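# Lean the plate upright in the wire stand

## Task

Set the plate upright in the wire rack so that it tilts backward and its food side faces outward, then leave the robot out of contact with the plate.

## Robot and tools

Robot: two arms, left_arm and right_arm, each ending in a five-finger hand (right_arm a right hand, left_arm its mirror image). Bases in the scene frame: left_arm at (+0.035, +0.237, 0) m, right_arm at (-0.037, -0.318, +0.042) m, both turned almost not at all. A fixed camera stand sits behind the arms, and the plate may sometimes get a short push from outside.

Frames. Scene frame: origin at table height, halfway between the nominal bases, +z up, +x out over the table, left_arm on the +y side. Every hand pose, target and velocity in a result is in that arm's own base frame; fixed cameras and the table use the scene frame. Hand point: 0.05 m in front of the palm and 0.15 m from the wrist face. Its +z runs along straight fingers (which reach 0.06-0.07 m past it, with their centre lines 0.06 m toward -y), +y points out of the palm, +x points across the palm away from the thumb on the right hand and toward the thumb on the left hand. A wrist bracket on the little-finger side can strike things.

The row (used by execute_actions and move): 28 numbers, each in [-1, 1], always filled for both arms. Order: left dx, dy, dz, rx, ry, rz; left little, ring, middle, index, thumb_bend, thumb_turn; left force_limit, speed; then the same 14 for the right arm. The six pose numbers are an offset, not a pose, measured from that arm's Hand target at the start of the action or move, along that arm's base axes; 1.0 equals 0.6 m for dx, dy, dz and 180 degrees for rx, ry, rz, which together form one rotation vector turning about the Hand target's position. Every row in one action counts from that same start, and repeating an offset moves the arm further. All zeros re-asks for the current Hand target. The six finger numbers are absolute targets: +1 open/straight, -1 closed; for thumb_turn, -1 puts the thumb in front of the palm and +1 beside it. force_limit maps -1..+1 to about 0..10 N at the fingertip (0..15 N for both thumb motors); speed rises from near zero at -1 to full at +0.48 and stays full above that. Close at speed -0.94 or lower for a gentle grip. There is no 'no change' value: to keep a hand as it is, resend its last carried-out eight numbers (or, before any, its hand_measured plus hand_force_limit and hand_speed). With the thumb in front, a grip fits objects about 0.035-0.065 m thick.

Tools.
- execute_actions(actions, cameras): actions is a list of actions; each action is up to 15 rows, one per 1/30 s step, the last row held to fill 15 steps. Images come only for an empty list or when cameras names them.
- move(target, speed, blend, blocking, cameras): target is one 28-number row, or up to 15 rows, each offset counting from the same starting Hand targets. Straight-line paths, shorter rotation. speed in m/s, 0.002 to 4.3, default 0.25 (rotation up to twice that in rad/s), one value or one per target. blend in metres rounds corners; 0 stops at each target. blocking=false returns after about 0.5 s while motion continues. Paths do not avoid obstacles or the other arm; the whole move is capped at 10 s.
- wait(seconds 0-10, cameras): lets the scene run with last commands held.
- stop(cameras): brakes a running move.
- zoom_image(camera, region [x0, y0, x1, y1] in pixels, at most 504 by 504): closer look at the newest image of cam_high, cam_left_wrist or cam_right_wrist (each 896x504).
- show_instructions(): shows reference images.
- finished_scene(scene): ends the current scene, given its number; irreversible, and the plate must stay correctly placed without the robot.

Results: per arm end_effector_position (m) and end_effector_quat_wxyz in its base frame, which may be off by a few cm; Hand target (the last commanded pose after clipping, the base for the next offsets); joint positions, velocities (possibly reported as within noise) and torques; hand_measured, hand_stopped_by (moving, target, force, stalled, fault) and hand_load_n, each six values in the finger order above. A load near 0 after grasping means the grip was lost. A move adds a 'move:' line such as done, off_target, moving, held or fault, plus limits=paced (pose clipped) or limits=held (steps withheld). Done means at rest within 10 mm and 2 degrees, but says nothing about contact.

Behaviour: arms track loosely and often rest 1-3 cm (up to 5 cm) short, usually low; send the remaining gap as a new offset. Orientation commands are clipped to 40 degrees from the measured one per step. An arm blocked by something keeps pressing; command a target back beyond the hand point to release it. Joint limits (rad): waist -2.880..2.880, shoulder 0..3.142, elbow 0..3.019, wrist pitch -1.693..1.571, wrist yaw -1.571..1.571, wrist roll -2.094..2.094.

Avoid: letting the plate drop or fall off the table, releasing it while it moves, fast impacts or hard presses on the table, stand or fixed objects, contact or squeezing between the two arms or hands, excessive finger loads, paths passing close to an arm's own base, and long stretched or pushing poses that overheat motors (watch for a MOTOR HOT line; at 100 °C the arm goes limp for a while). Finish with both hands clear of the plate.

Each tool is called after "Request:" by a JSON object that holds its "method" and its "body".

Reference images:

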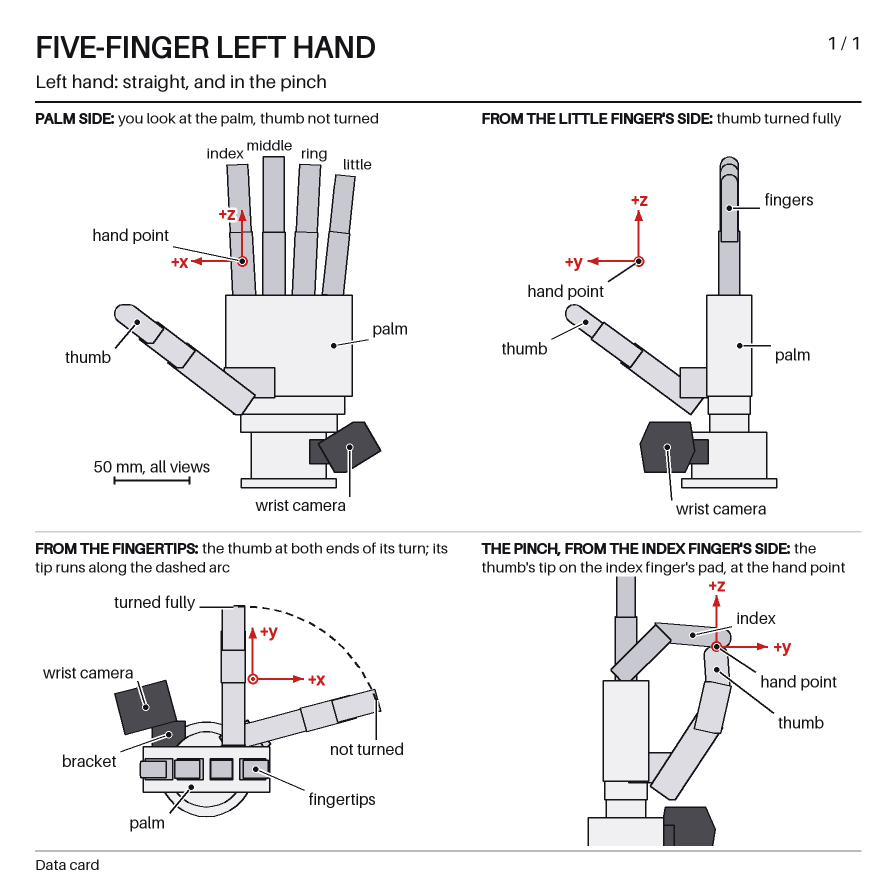

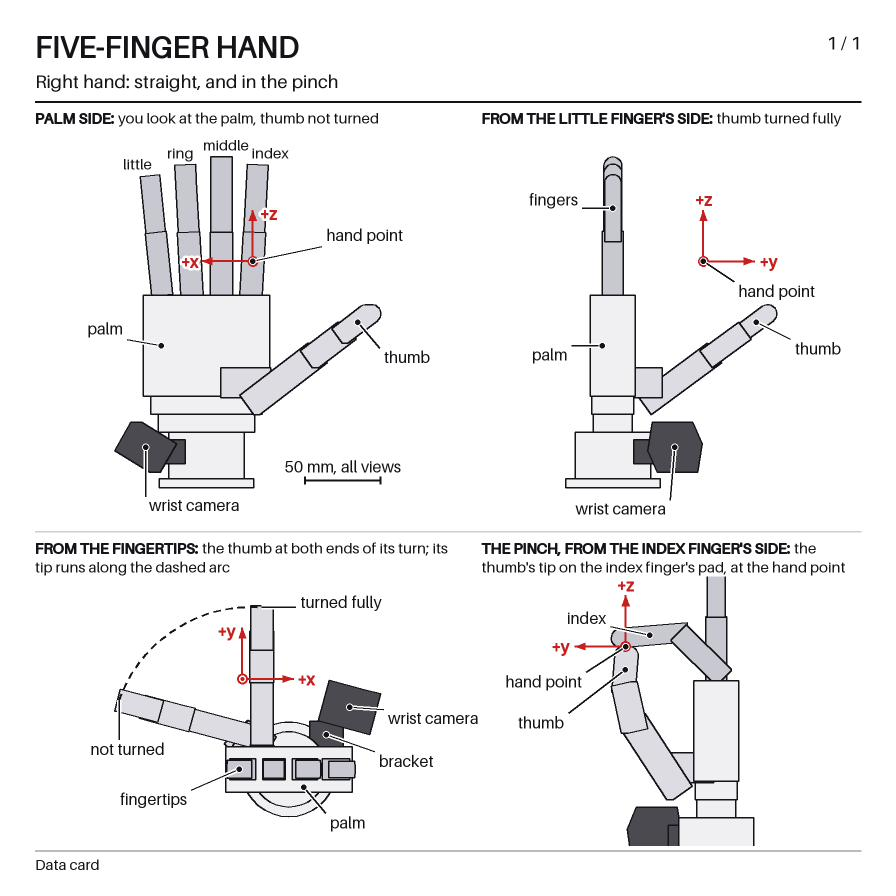

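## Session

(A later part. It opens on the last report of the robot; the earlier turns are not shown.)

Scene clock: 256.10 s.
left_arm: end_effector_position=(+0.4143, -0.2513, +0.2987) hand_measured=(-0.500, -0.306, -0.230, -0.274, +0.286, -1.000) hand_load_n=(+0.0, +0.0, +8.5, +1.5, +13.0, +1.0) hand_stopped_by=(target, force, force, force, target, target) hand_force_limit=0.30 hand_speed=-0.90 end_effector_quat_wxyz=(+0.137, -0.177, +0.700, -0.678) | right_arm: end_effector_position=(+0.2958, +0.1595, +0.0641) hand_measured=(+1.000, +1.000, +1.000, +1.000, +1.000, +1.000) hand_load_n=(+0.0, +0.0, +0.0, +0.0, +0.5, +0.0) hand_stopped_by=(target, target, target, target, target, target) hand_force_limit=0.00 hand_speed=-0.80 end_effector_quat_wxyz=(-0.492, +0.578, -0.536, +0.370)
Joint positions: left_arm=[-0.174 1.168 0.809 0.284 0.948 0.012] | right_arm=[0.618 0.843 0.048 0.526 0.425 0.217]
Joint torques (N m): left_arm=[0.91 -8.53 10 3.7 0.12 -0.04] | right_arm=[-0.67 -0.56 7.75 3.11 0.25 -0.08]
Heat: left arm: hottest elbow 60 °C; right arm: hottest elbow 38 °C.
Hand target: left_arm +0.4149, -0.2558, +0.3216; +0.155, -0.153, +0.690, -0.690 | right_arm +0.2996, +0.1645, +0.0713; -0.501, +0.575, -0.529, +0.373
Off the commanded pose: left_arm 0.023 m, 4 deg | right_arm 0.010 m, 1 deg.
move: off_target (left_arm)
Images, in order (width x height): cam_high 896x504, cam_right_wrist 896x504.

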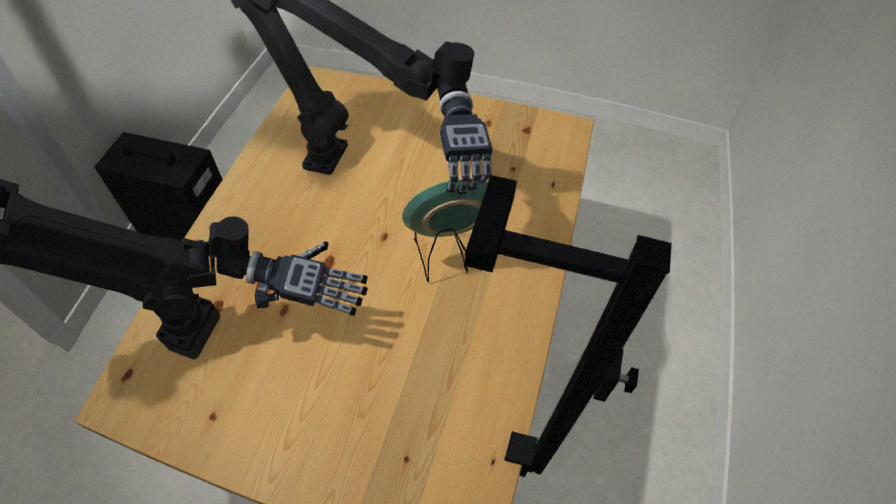

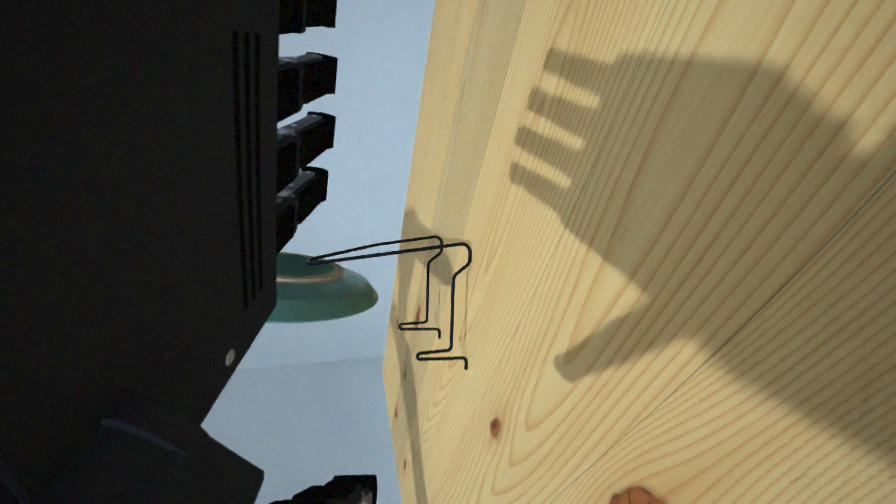

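Request:
{"method": "move", "body": {"target": [[-0.035,0.008,0,0,0,0,-0.5,-0.6,-0.6,-0.6,0.28,-1,0.3,-0.9,0,0,0,0,0,0,1,1,1,1,1,1,0,-0.8],[-0.035,0.008,-0.09,0,0,0,-0.5,-0.6,-0.6,-0.6,0.28,-1,0.3,-0.9,0,0,0,0,0,0,1,1,1,1,1,1,0,-0.8]], "speed": 0.07, "cameras": ["cam_high","cam_right_wrist"]}}

Request:
{"method": "zoom_image", "body": {"camera": "cam_right_wrist", "region": [250, 180, 500, 400]}}

Request:
{"method": "zoom_image", "body": {"camera": "cam_high", "region": [380, 130, 540, 290]}}

Scene clock: 282.27 s.
left_arm: end_effector_position=(+0.3916, -0.2473, +0.2472) hand_measured=(-0.500, -0.306, -0.230, -0.274, +0.286, -1.000) hand_load_n=(+0.0, +0.5, +8.5, +1.5, +12.5, +1.5) hand_stopped_by=(target, force, force, force, target, target) hand_force_limit=0.30 hand_speed=-0.90 end_effector_quat_wxyz=(+0.138, -0.176, +0.700, -0.678) | right_arm: end_effector_position=(+0.2958, +0.1595, +0.0641) hand_measured=(+1.000, +1.000, +1.000, +1.000, +1.000, +1.000) hand_load_n=(+0.0, +0.0, +0.0, +0.0, +0.0, -0.5) hand_stopped_by=(target, target, target, target, target, target) hand_force_limit=0.00 hand_speed=-0.80 end_effector_quat_wxyz=(-0.492, +0.578, -0.536, +0.370)
Joint positions: left_arm=[-0.174 1.171 0.661 0.439 0.948 0.012] | right_arm=[0.618 0.843 0.048 0.526 0.425 0.217]
Joint torques (N m): left_arm=[0.85 -8.12 9.28 3.73 0.23 -0.04] | right_arm=[0.32 -0.5 7.53 3.18 0.24 -0.11]
Heat: left arm: hottest elbow 53 °C; right arm: hottest elbow 38 °C.
Hand target: left_arm +0.3940, -0.2510, +0.2675; +0.155, -0.154, +0.690, -0.690 | right_arm +0.2996, +0.1645, +0.0713; -0.501, +0.575, -0.529, +0.373
Off the commanded pose: left_arm 0.021 m, 4 deg | right_arm 0.010 m, 1 deg.
move: off_target (left_arm)
Images, in order (width x height): cam_high 896x504, cam_right_wrist 896x504.

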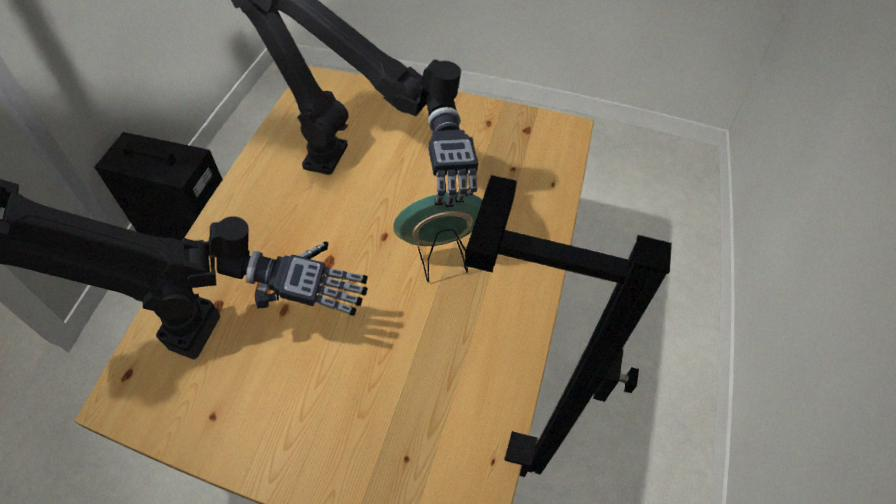

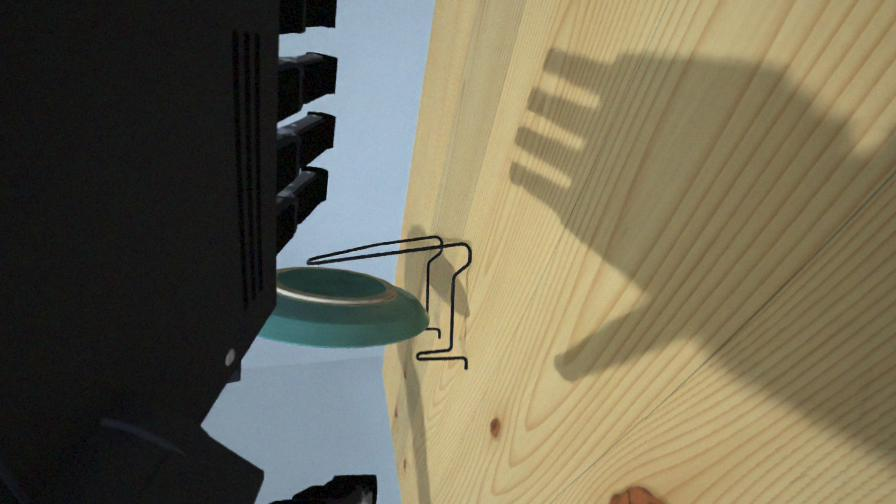

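Scaled by 2.016 from the camera's 896x504 image, which has a finer 1280x720 frame.

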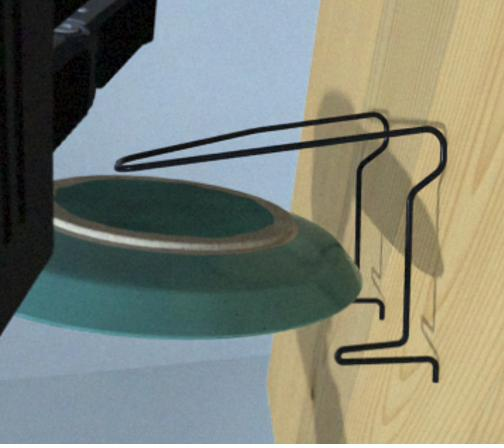

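Scaled by 3.150 from the camera's 896x504 image, which has a finer 1280x720 frame.

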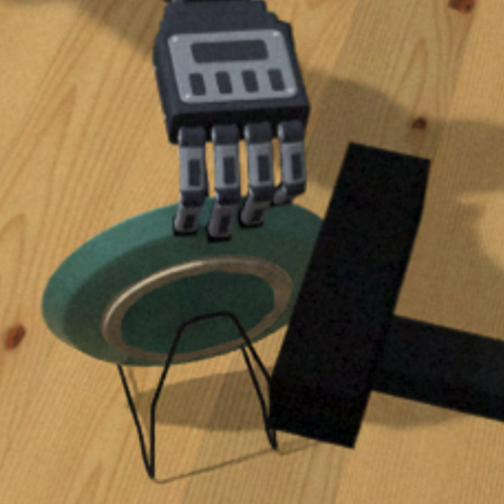

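Request:
{"method": "move", "body": {"target": [[0.018,-0.028,0,0,0,0.02,-0.5,-0.6,-0.6,-0.6,0.28,-1,0.3,-0.9,0,0,0,0,0,0,1,1,1,1,1,1,0,-0.8],[0.018,-0.028,-0.045,0,0,0.02,-0.5,-0.6,-0.6,-0.6,0.28,-1,0.3,-0.9,0,0,0,0,0,0,1,1,1,1,1,1,0,-0.8]], "speed": 0.06, "cameras": ["cam_high","cam_right_wrist"]}}

Request:
{"method": "zoom_image", "body": {"camera": "cam_right_wrist", "region": [250, 180, 500, 400]}}

Request:
{"method": "zoom_image", "body": {"camera": "cam_high", "region": [380, 130, 540, 290]}}

Scene clock: 307.57 s.
left_arm: end_effector_position=(+0.4022, -0.2635, +0.2253) hand_measured=(-0.500, -0.306, -0.230, -0.274, +0.286, -1.000) hand_load_n=(+0.0, +0.0, +8.5, +2.0, +12.5, +1.0) hand_stopped_by=(target, force, force, force, target, target) hand_force_limit=0.30 hand_speed=-0.90 end_effector_quat_wxyz=(+0.164, -0.192, +0.695, -0.674) | right_arm: end_effector_position=(+0.2958, +0.1595, +0.0641) hand_measured=(+1.000, +1.000, +1.000, +1.000, +1.000, +1.000) hand_load_n=(+0.0, +0.0, +0.0, +0.0, +0.0, +0.0) hand_stopped_by=(target, target, target, target, target, target) hand_force_limit=0.00 hand_speed=-0.80 end_effector_quat_wxyz=(-0.492, +0.578, -0.536, +0.370)
Joint positions: left_arm=[-0.232 1.221 0.629 0.535 0.83 0.011] | right_arm=[0.618 0.843 0.048 0.526 0.425 0.217]
Joint torques (N m): left_arm=[0.67 -7.94 8.68 3.71 0.06 -0.02] | right_arm=[0.21 0.15 7.82 3.12 0.26 -0.14]
Heat: left arm: hottest elbow 51 °C; right arm: hottest elbow 38 °C.
Hand target: left_arm +0.4047, -0.2678, +0.2406; +0.177, -0.175, +0.685, -0.685 | right_arm +0.2996, +0.1645, +0.0713; -0.501, +0.575, -0.529, +0.373
Off the commanded pose: left_arm 0.016 m, 3 deg | right_arm 0.010 m, 1 deg.
move: off_target (left_arm)
Images, in order (width x height): cam_high 896x504, cam_right_wrist 896x504.

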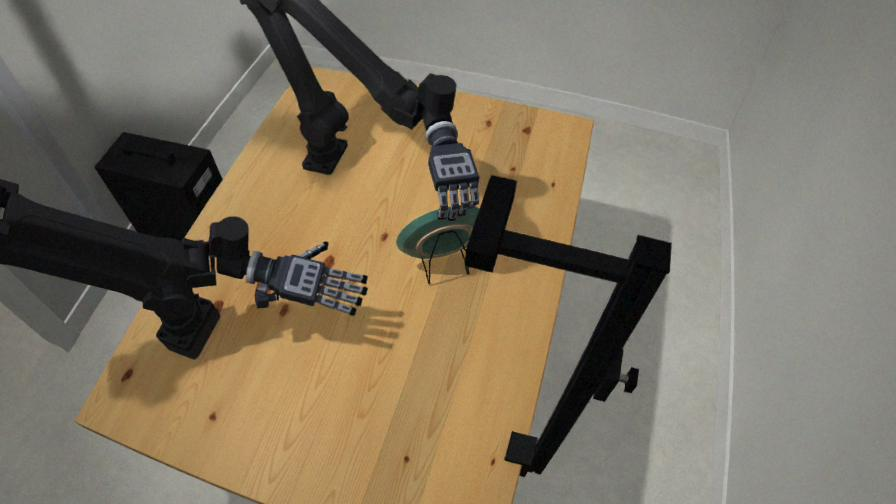

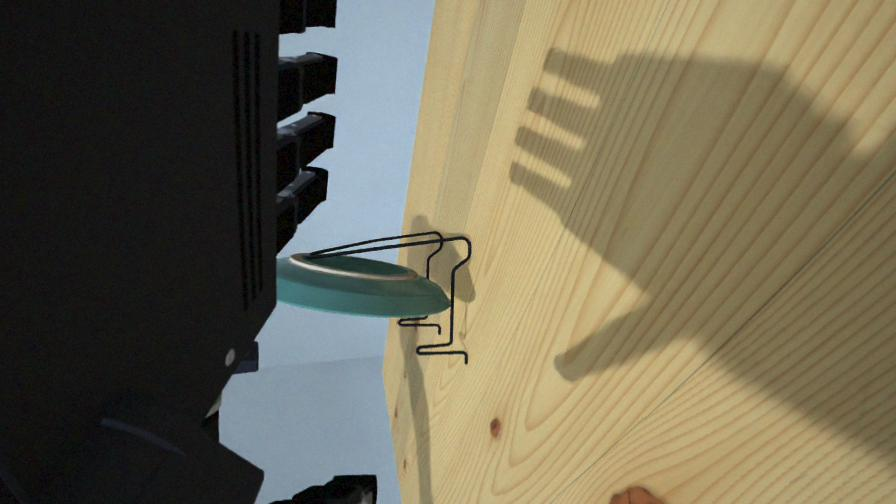

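Scaled by 2.016 from the camera's 896x504 image, which has a finer 1280x720 frame.

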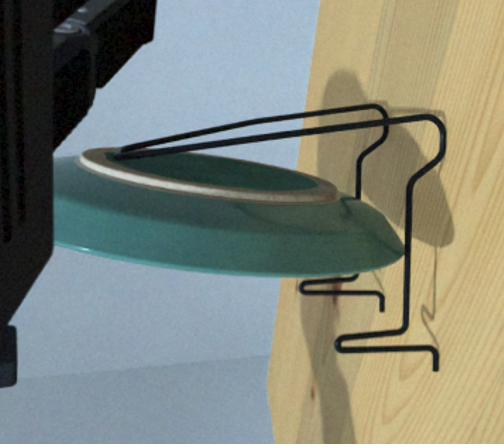

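Scaled by 3.150 from the camera's 896x504 image, which has a finer 1280x720 frame.

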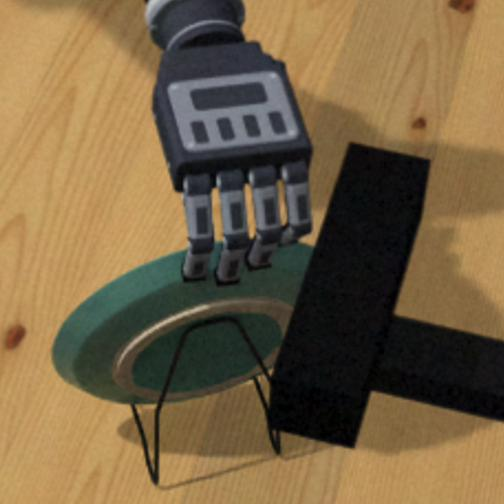

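Request:
{"method": "move", "body": {"target": [0,0,-0.035,0,0,0,-0.5,-0.6,-0.6,-0.6,0.28,-1,0.3,-0.9,0,0,0,0,0,0,1,1,1,1,1,1,0,-0.8], "speed": 0.05, "cameras": ["cam_high","cam_right_wrist"]}}

Request:
{"method": "zoom_image", "body": {"camera": "cam_right_wrist", "region": [250, 180, 500, 400]}}

Request:
{"method": "zoom_image", "body": {"camera": "cam_high", "region": [380, 130, 540, 290]}}

Scene clock: 314.97 s.
left_arm: end_effector_position=(+0.4054, -0.2651, +0.2239) hand_measured=(-0.500, -0.306, -0.230, -0.274, +0.286, -1.000) hand_load_n=(+0.0, +0.0, +8.0, +2.0, +11.5, +1.5) hand_stopped_by=(target, force, force, force, target, target) hand_force_limit=0.30 hand_speed=-0.90 end_effector_quat_wxyz=(+0.177, -0.178, +0.686, -0.683) | right_arm: end_effector_position=(+0.2958, +0.1595, +0.0641) hand_measured=(+1.000, +1.000, +1.000, +1.000, +1.000, +1.000) hand_load_n=(+0.0, +0.0, +0.0, +0.0, +0.0, +0.0) hand_stopped_by=(target, target, target, target, target, target) hand_force_limit=0.00 hand_speed=-0.80 end_effector_quat_wxyz=(-0.492, +0.578, -0.536, +0.370)
Joint positions: left_arm=[-0.233 1.246 0.613 0.627 0.83 0.003] | right_arm=[0.618 0.843 0.048 0.526 0.425 0.217]
Joint torques (N m): left_arm=[1.08 -6.18 7.21 3.23 -0.01 0.06] | right_arm=[-0.15 -0.21 7.87 3.36 0.22 -0.06]
Heat: left arm: hottest elbow 50 °C; right arm: hottest elbow 38 °C.
Hand target: left_arm +0.4047, -0.2678, +0.2196; +0.177, -0.175, +0.685, -0.685 | right_arm +0.2996, +0.1645, +0.0713; -0.501, +0.575, -0.529, +0.373
Off the commanded pose: left_arm 0.005 m, 0 deg | right_arm 0.010 m, 1 deg.
move: done
Images, in order (width x height): cam_high 896x504, cam_right_wrist 896x504.

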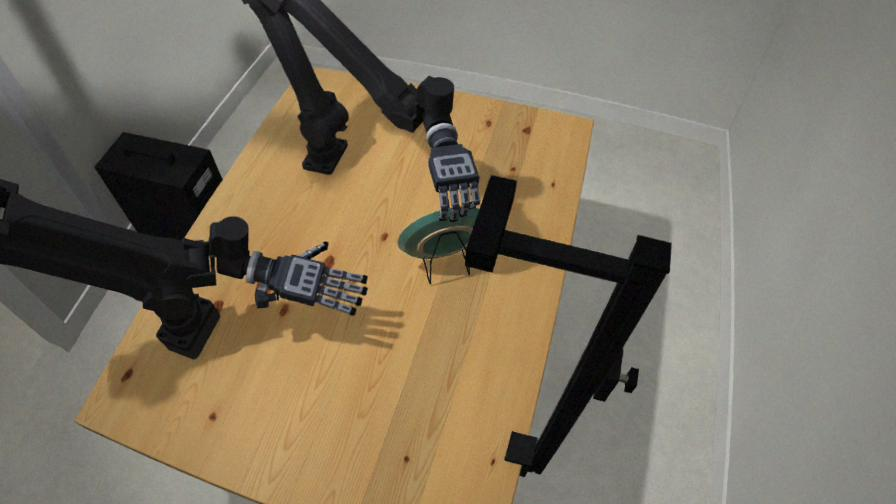

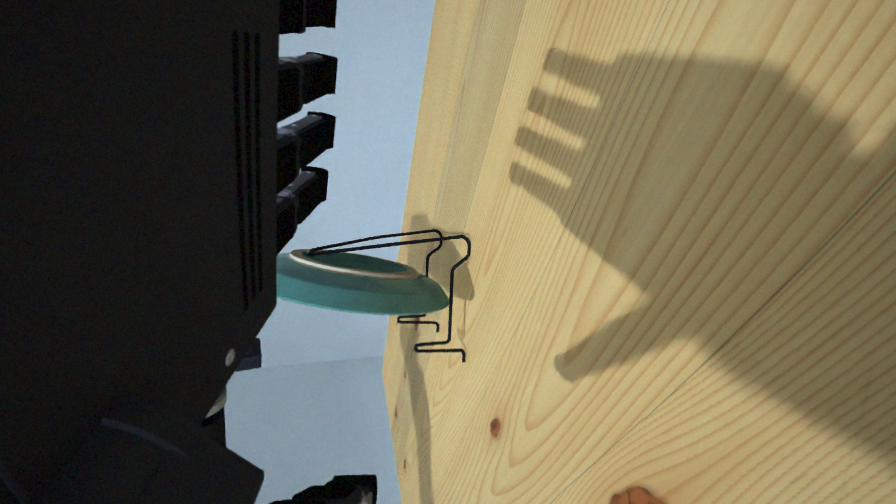

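Scaled by 2.016 from the camera's 896x504 image, which has a finer 1280x720 frame.

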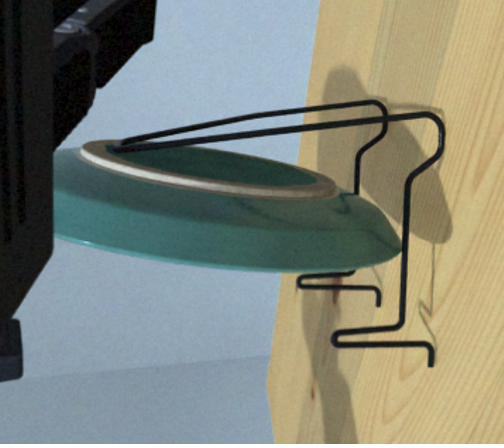

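Scaled by 3.150 from the camera's 896x504 image, which has a finer 1280x720 frame.

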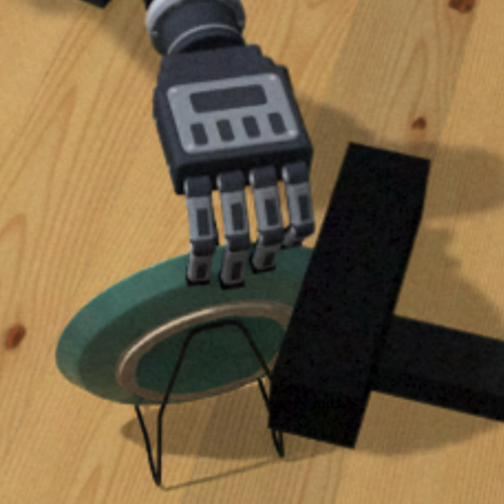

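Request:
{"method": "move", "body": {"target": [0,0,-0.03,0,0,0,-0.5,-0.6,-0.6,-0.6,0.28,-1,0.3,-0.9,0,0,0,0,0,0,1,1,1,1,1,1,0,-0.8], "speed": 0.05, "cameras": ["cam_high","cam_right_wrist"]}}

Request:
{"method": "zoom_image", "body": {"camera": "cam_right_wrist", "region": [250, 180, 500, 400]}}

Request:
{"method": "zoom_image", "body": {"camera": "cam_high", "region": [380, 130, 540, 290]}}

Scene clock: 321.17 s.
left_arm: end_effector_position=(+0.4069, -0.2667, +0.2230) hand_measured=(-0.500, -0.306, -0.230, -0.274, +0.286, -1.000) hand_load_n=(+0.0, +0.0, +7.5, +3.5, +10.5, +1.5) hand_stopped_by=(target, force, force, force, target, target) hand_force_limit=0.30 hand_speed=-0.90 end_effector_quat_wxyz=(+0.185, -0.168, +0.677, -0.692) | right_arm: end_effector_position=(+0.2958, +0.1595, +0.0641) hand_measured=(+1.000, +1.000, +1.000, +1.000, +1.000, +1.000) hand_load_n=(+0.0, +0.0, +0.0, +0.0, +0.0, +0.0) hand_stopped_by=(target, target, target, target, target, target) hand_force_limit=0.00 hand_speed=-0.80 end_effector_quat_wxyz=(-0.492, +0.578, -0.536, +0.370)
Joint positions: left_arm=[-0.233 1.268 0.601 0.707 0.832 -0.012] | right_arm=[0.618 0.843 0.048 0.526 0.425 0.217]
Joint torques (N m): left_arm=[1.08 -4.89 6.12 2.48 -0.13 0.2] | right_arm=[-0.21 0.09 7.84 3.07 0.2 -0.08]
Heat: left arm: hottest elbow 49 °C; right arm: hottest elbow 38 °C.
Hand target: left_arm +0.4048, -0.2677, +0.2018; +0.177, -0.175, +0.685, -0.685 | right_arm +0.2996, +0.1645, +0.0713; -0.501, +0.575, -0.529, +0.373
Off the commanded pose: left_arm 0.022 m, 2 deg | right_arm 0.010 m, 1 deg.
move: off_target (left_arm)
Images, in order (width x height): cam_high 896x504, cam_right_wrist 896x504.

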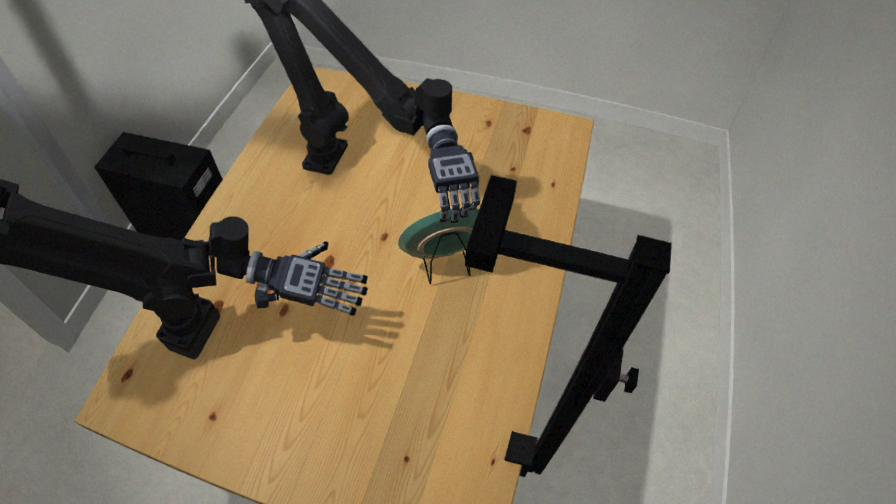

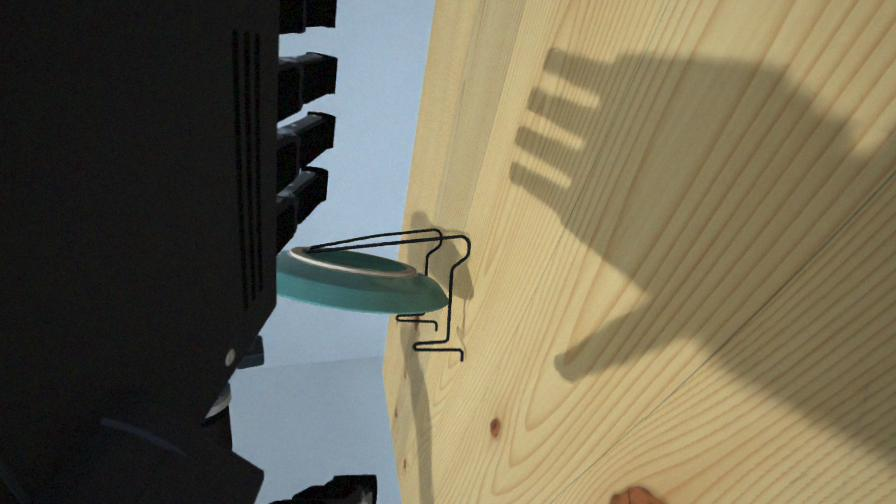

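Scaled by 2.016 from the camera's 896x504 image, which has a finer 1280x720 frame.

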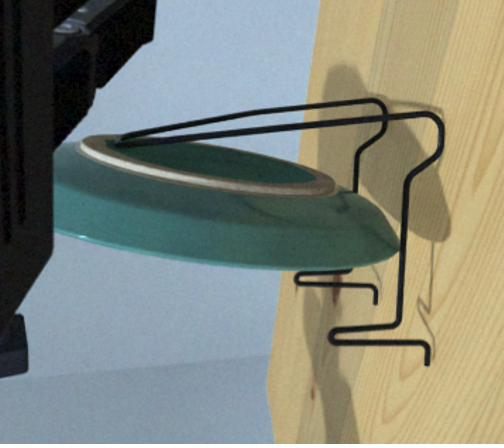

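Scaled by 3.150 from the camera's 896x504 image, which has a finer 1280x720 frame.

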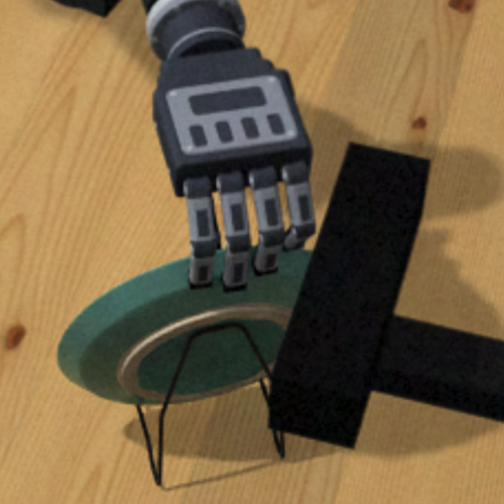

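Request:
{"method": "move", "body": {"target": [0,0,0.022,0,0,0,-0.5,-0.6,-0.6,-0.6,0.28,-1,0.3,-0.9,0,0,0,0,0,0,1,1,1,1,1,1,0,-0.8], "speed": 0.04, "cameras": []}}

Request:
{"method": "move", "body": {"target": [0,0,0,0,0,0,-0.5,-0.6,-0.6,-0.6,0.6,-1,0.3,-0.9,0,0,0,0,0,0,1,1,1,1,1,1,0,-0.8], "speed": 0.04, "cameras": ["cam_high","cam_right_wrist"]}}

Request:
{"method": "zoom_image", "body": {"camera": "cam_right_wrist", "region": [250, 180, 500, 400]}}

Request:
{"method": "zoom_image", "body": {"camera": "cam_high", "region": [380, 130, 540, 290]}}

Scene clock: 335.37 s.
left_arm: end_effector_position=(+0.4057, -0.2664, +0.2228) hand_measured=(-0.500, -0.306, -0.230, -0.274, +0.286, -1.000) hand_load_n=(+0.0, +0.0, +8.0, +3.0, +10.5, +1.5) hand_stopped_by=(target, force, force, force, target, target) hand_force_limit=0.30 hand_speed=-0.90 end_effector_quat_wxyz=(+0.182, -0.171, +0.679, -0.691) | right_arm: end_effector_position=(+0.2958, +0.1595, +0.0641) hand_measured=(+1.000, +1.000, +1.000, +1.000, +1.000, +1.000) hand_load_n=(+0.0, -0.5, +0.0, -0.5, +0.0, -0.5) hand_stopped_by=(target, target, target, target, target, target) hand_force_limit=0.00 hand_speed=-0.80 end_effector_quat_wxyz=(-0.492, +0.578, -0.536, +0.370)
Joint positions: left_arm=[-0.233 1.263 0.601 0.693 0.832 -0.013] | right_arm=[0.618 0.843 0.048 0.526 0.425 0.217]
Joint torques (N m): left_arm=[0.85 -6.59 7.5 1.1 -0.11 0.2] | right_arm=[-0.5 -0.21 7.83 3.15 0.2 -0.09]
Heat: left arm: hottest elbow 47 °C; right arm: hottest elbow 38 °C.
Hand target: left_arm +0.4048, -0.2677, +0.2149; +0.177, -0.175, +0.685, -0.685 | right_arm +0.2996, +0.1645, +0.0713; -0.501, +0.575, -0.529, +0.373
Off the commanded pose: left_arm 0.008 m, 1 deg | right_arm 0.010 m, 1 deg.
move: done
No camera images: "cameras" was empty.

Scene clock: 337.83 s.
left_arm: end_effector_position=(+0.4053, -0.2663, +0.2214) hand_measured=(-0.500, -0.306, -0.230, -0.274, +0.600, -1.000) hand_load_n=(+0.0, +0.0, +0.0, +0.0, +0.0, +0.5) hand_stopped_by=(target, force, force, force, target, target) hand_force_limit=0.30 hand_speed=-0.90 end_effector_quat_wxyz=(+0.179, -0.174, +0.680, -0.689) | right_arm: end_effector_position=(+0.2958, +0.1595, +0.0641) hand_measured=(+1.000, +1.000, +1.000, +1.000, +1.000, +1.000) hand_load_n=(+0.0, +0.0, +0.0, +0.0, +0.0, +0.0) hand_stopped_by=(target, target, target, target, target, target) hand_force_limit=0.00 hand_speed=-0.80 end_effector_quat_wxyz=(-0.492, +0.578, -0.536, +0.370)
Joint positions: left_arm=[-0.233 1.263 0.601 0.684 0.832 -0.013] | right_arm=[0.618 0.843 0.048 0.526 0.425 0.217]
Joint torques (N m): left_arm=[0.97 -6.77 7.54 1.57 -0.11 0.21] | right_arm=[-0.38 0.97 7.64 3.32 0.25 -0.09]
Heat: left arm: hottest elbow 47 °C; right arm: hottest elbow 38 °C.
Hand target: left_arm +0.4049, -0.2677, +0.2149; +0.177, -0.175, +0.685, -0.685 | right_arm +0.2996, +0.1645, +0.0713; -0.501, +0.575, -0.529, +0.373
Off the commanded pose: left_arm 0.007 m, 1 deg | right_arm 0.010 m, 1 deg.
move: done
Images, in order (width x height): cam_high 896x504, cam_right_wrist 896x504.

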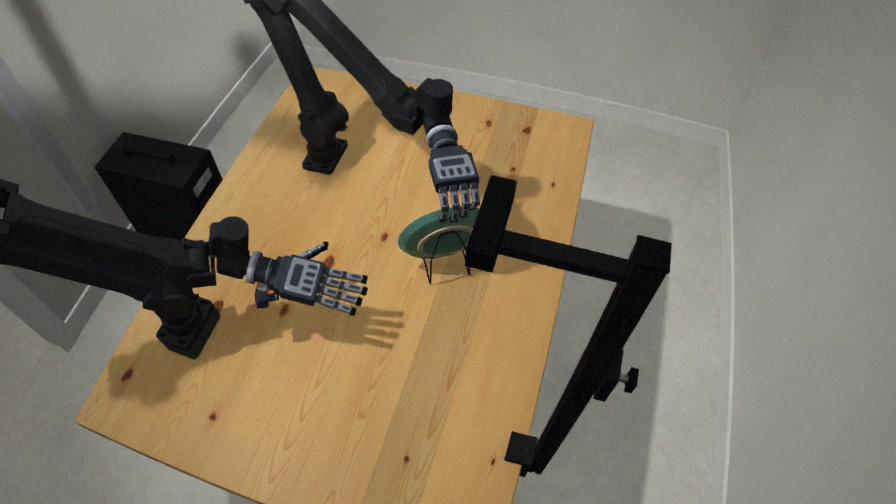

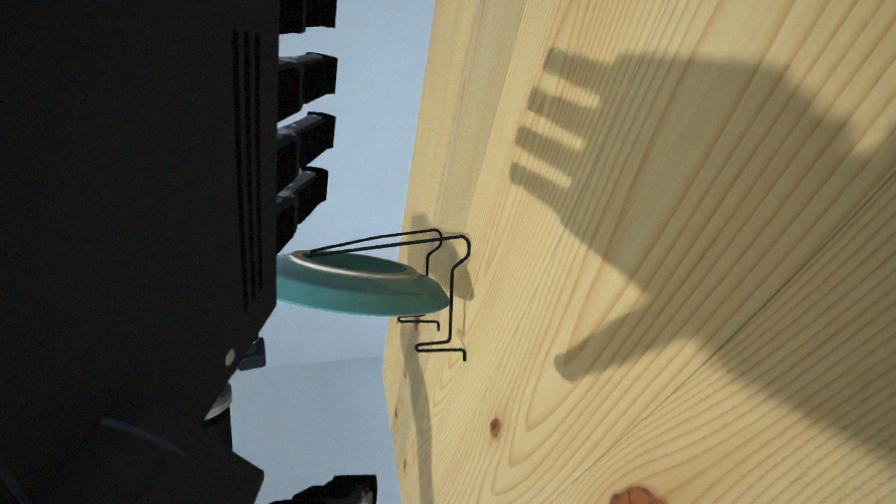

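Scaled by 2.016 from the camera's 896x504 image, which has a finer 1280x720 frame.

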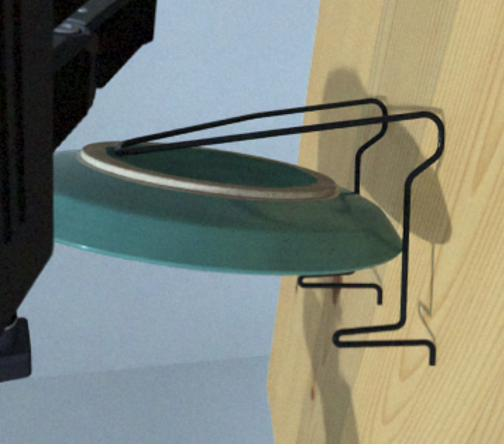

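Scaled by 3.150 from the camera's 896x504 image, which has a finer 1280x720 frame.

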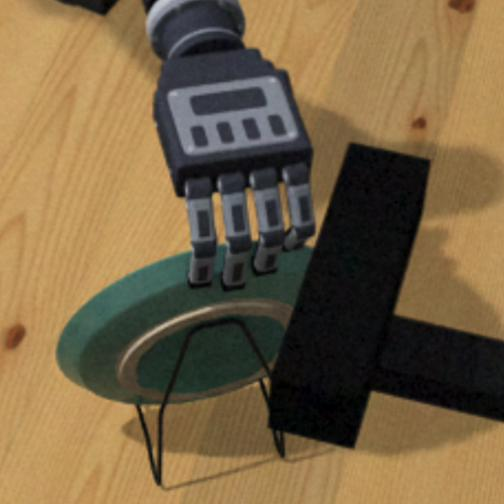

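Request:
{"method": "move", "body": {"target": [[0,0,0,0,0,0,-0.2,-0.1,0.1,0.1,1,-1,0.3,-0.8,0,0,0,0,0,0,1,1,1,1,1,1,0,-0.8]], "speed": 0.04, "cameras": ["cam_right_wrist","cam_high"]}}

Scene clock: 353.43 s.
left_arm: end_effector_position=(+0.4053, -0.2663, +0.2214) hand_measured=(-0.200, -0.100, +0.100, +0.100, +1.000, -1.000) hand_load_n=(+0.0, +0.0, +0.0, +0.0, +0.0, +0.0) hand_stopped_by=(target, target, target, target, target, target) hand_force_limit=0.30 hand_speed=-0.80 end_effector_quat_wxyz=(+0.179, -0.174, +0.680, -0.689) | right_arm: end_effector_position=(+0.2958, +0.1595, +0.0641) hand_measured=(+1.000, +1.000, +1.000, +1.000, +1.000, +1.000) hand_load_n=(+0.0, +0.0, +0.0, +0.0, +0.0, +0.0) hand_stopped_by=(target, target, target, target, target, target) hand_force_limit=0.00 hand_speed=-0.80 end_effector_quat_wxyz=(-0.492, +0.578, -0.536, +0.370)
Joint positions: left_arm=[-0.233 1.263 0.601 0.684 0.832 -0.013] | right_arm=[0.618 0.843 0.048 0.526 0.425 0.217]
Joint torques (N m): left_arm=[1.14 -6.83 7.46 1.42 -0.1 0.24] | right_arm=[0.56 -0.15 7.66 3.11 0.26 -0.15]
Heat: left arm: hottest elbow 46 °C; right arm: hottest elbow 38 °C.
Hand target: left_arm +0.4049, -0.2677, +0.2149; +0.177, -0.175, +0.685, -0.685 | right_arm +0.2996, +0.1645, +0.0713; -0.501, +0.575, -0.529, +0.373
Off the commanded pose: left_arm 0.007 m, 1 deg | right_arm 0.010 m, 1 deg.
move: done
Images, in order (width x height): cam_high 896x504, cam_right_wrist 896x504.

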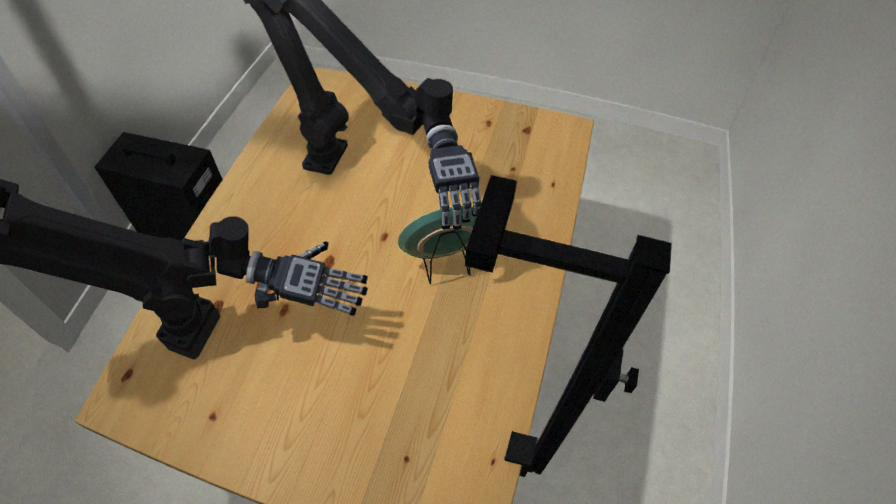

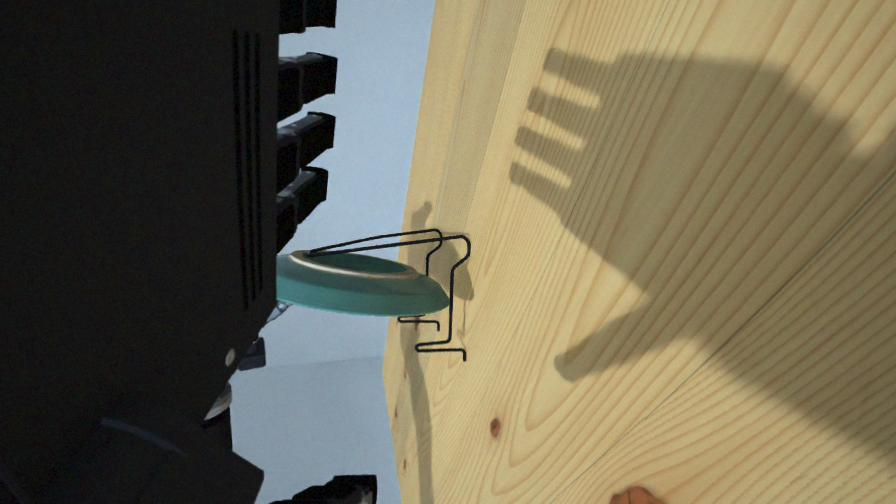

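Request:
{"method": "move", "body": {"target": [[0,0,0,0,0,0,0.9,0.9,0.9,0.9,1,-1,0.3,-0.5,0,0,0,0,0,0,1,1,1,1,1,1,0,-0.8],[-0.035,0.075,0.2,0,0,0,0.9,0.9,0.9,0.9,1,-1,0.3,-0.5,0,0,0,0,0,0,1,1,1,1,1,1,0,-0.8]], "speed": 0.08, "cameras": ["cam_right_wrist","cam_high"]}}

Scene clock: 359.73 s.
left_arm: end_effector_position=(+0.3729, -0.2246, +0.3052) hand_measured=(+0.900, +0.900, +0.900, +0.900, +1.000, -1.000) hand_load_n=(+0.0, +0.0, +0.0, +0.0, +0.0, +0.0) hand_stopped_by=(target, target, target, target, target, target) hand_force_limit=0.30 hand_speed=-0.50 end_effector_quat_wxyz=(+0.155, -0.194, +0.690, -0.680) | right_arm: end_effector_position=(+0.2958, +0.1595, +0.0641) hand_measured=(+1.000, +1.000, +1.000, +1.000, +1.000, +1.000) hand_load_n=(+0.0, +0.0, +0.0, +0.0, +0.0, -0.5) hand_stopped_by=(target, target, target, target, target, target) hand_force_limit=0.00 hand_speed=-0.80 end_effector_quat_wxyz=(-0.492, +0.578, -0.536, +0.370)
Joint positions: left_arm=[-0.124 0.999 0.698 0.254 0.948 -0.013] | right_arm=[0.618 0.843 0.048 0.526 0.425 0.217]
Joint torques (N m): left_arm=[2.02 -5.19 13.44 1.42 0.19 0.2] | right_arm=[0.38 -0.38 7.79 3.08 0.25 -0.11]
Heat: left arm: hottest elbow 46 °C; right arm: hottest elbow 38 °C.
Hand target: left_arm +0.3839, -0.2227, +0.3350; +0.177, -0.175, +0.685, -0.685 | right_arm +0.2996, +0.1645, +0.0713; -0.501, +0.575, -0.529, +0.373
Off the commanded pose: left_arm 0.032 m, 3 deg | right_arm 0.010 m, 1 deg.
move: off_target (left_arm)
Images, in order (width x height): cam_high 896x504, cam_right_wrist 896x504.

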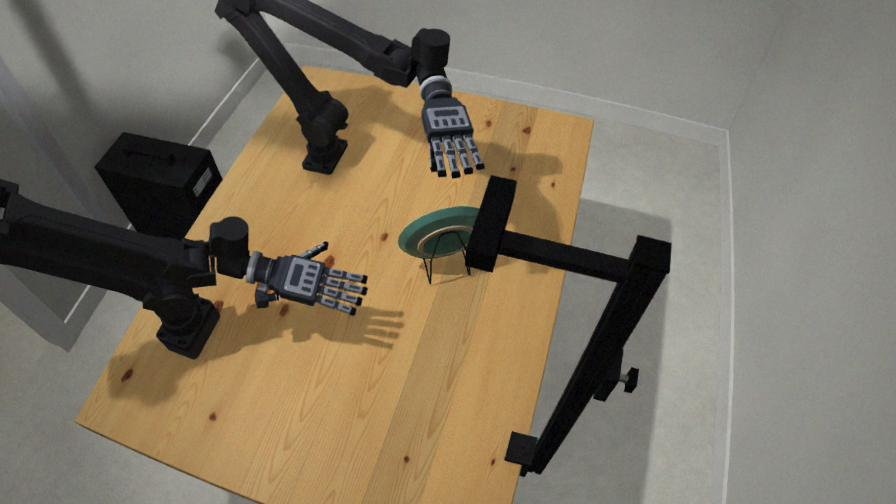

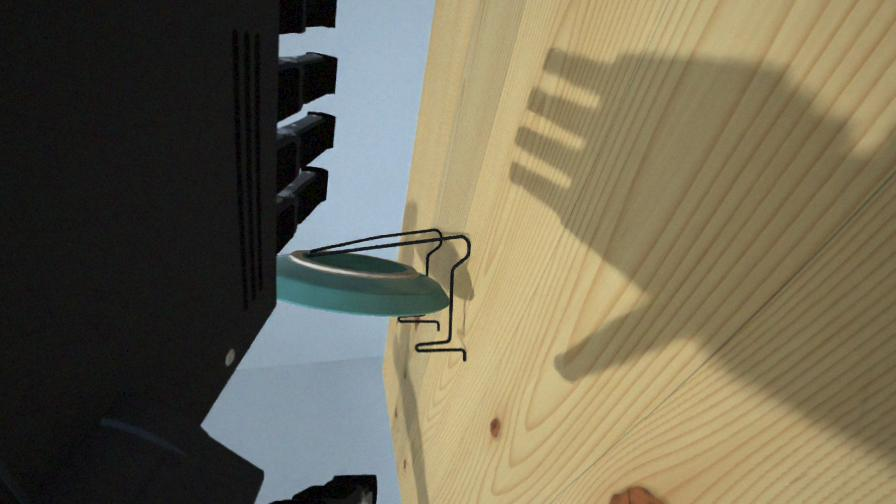

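Request:
{"method": "finished_scene", "body": {"scene": 3}}

The scene is finished: the task was done.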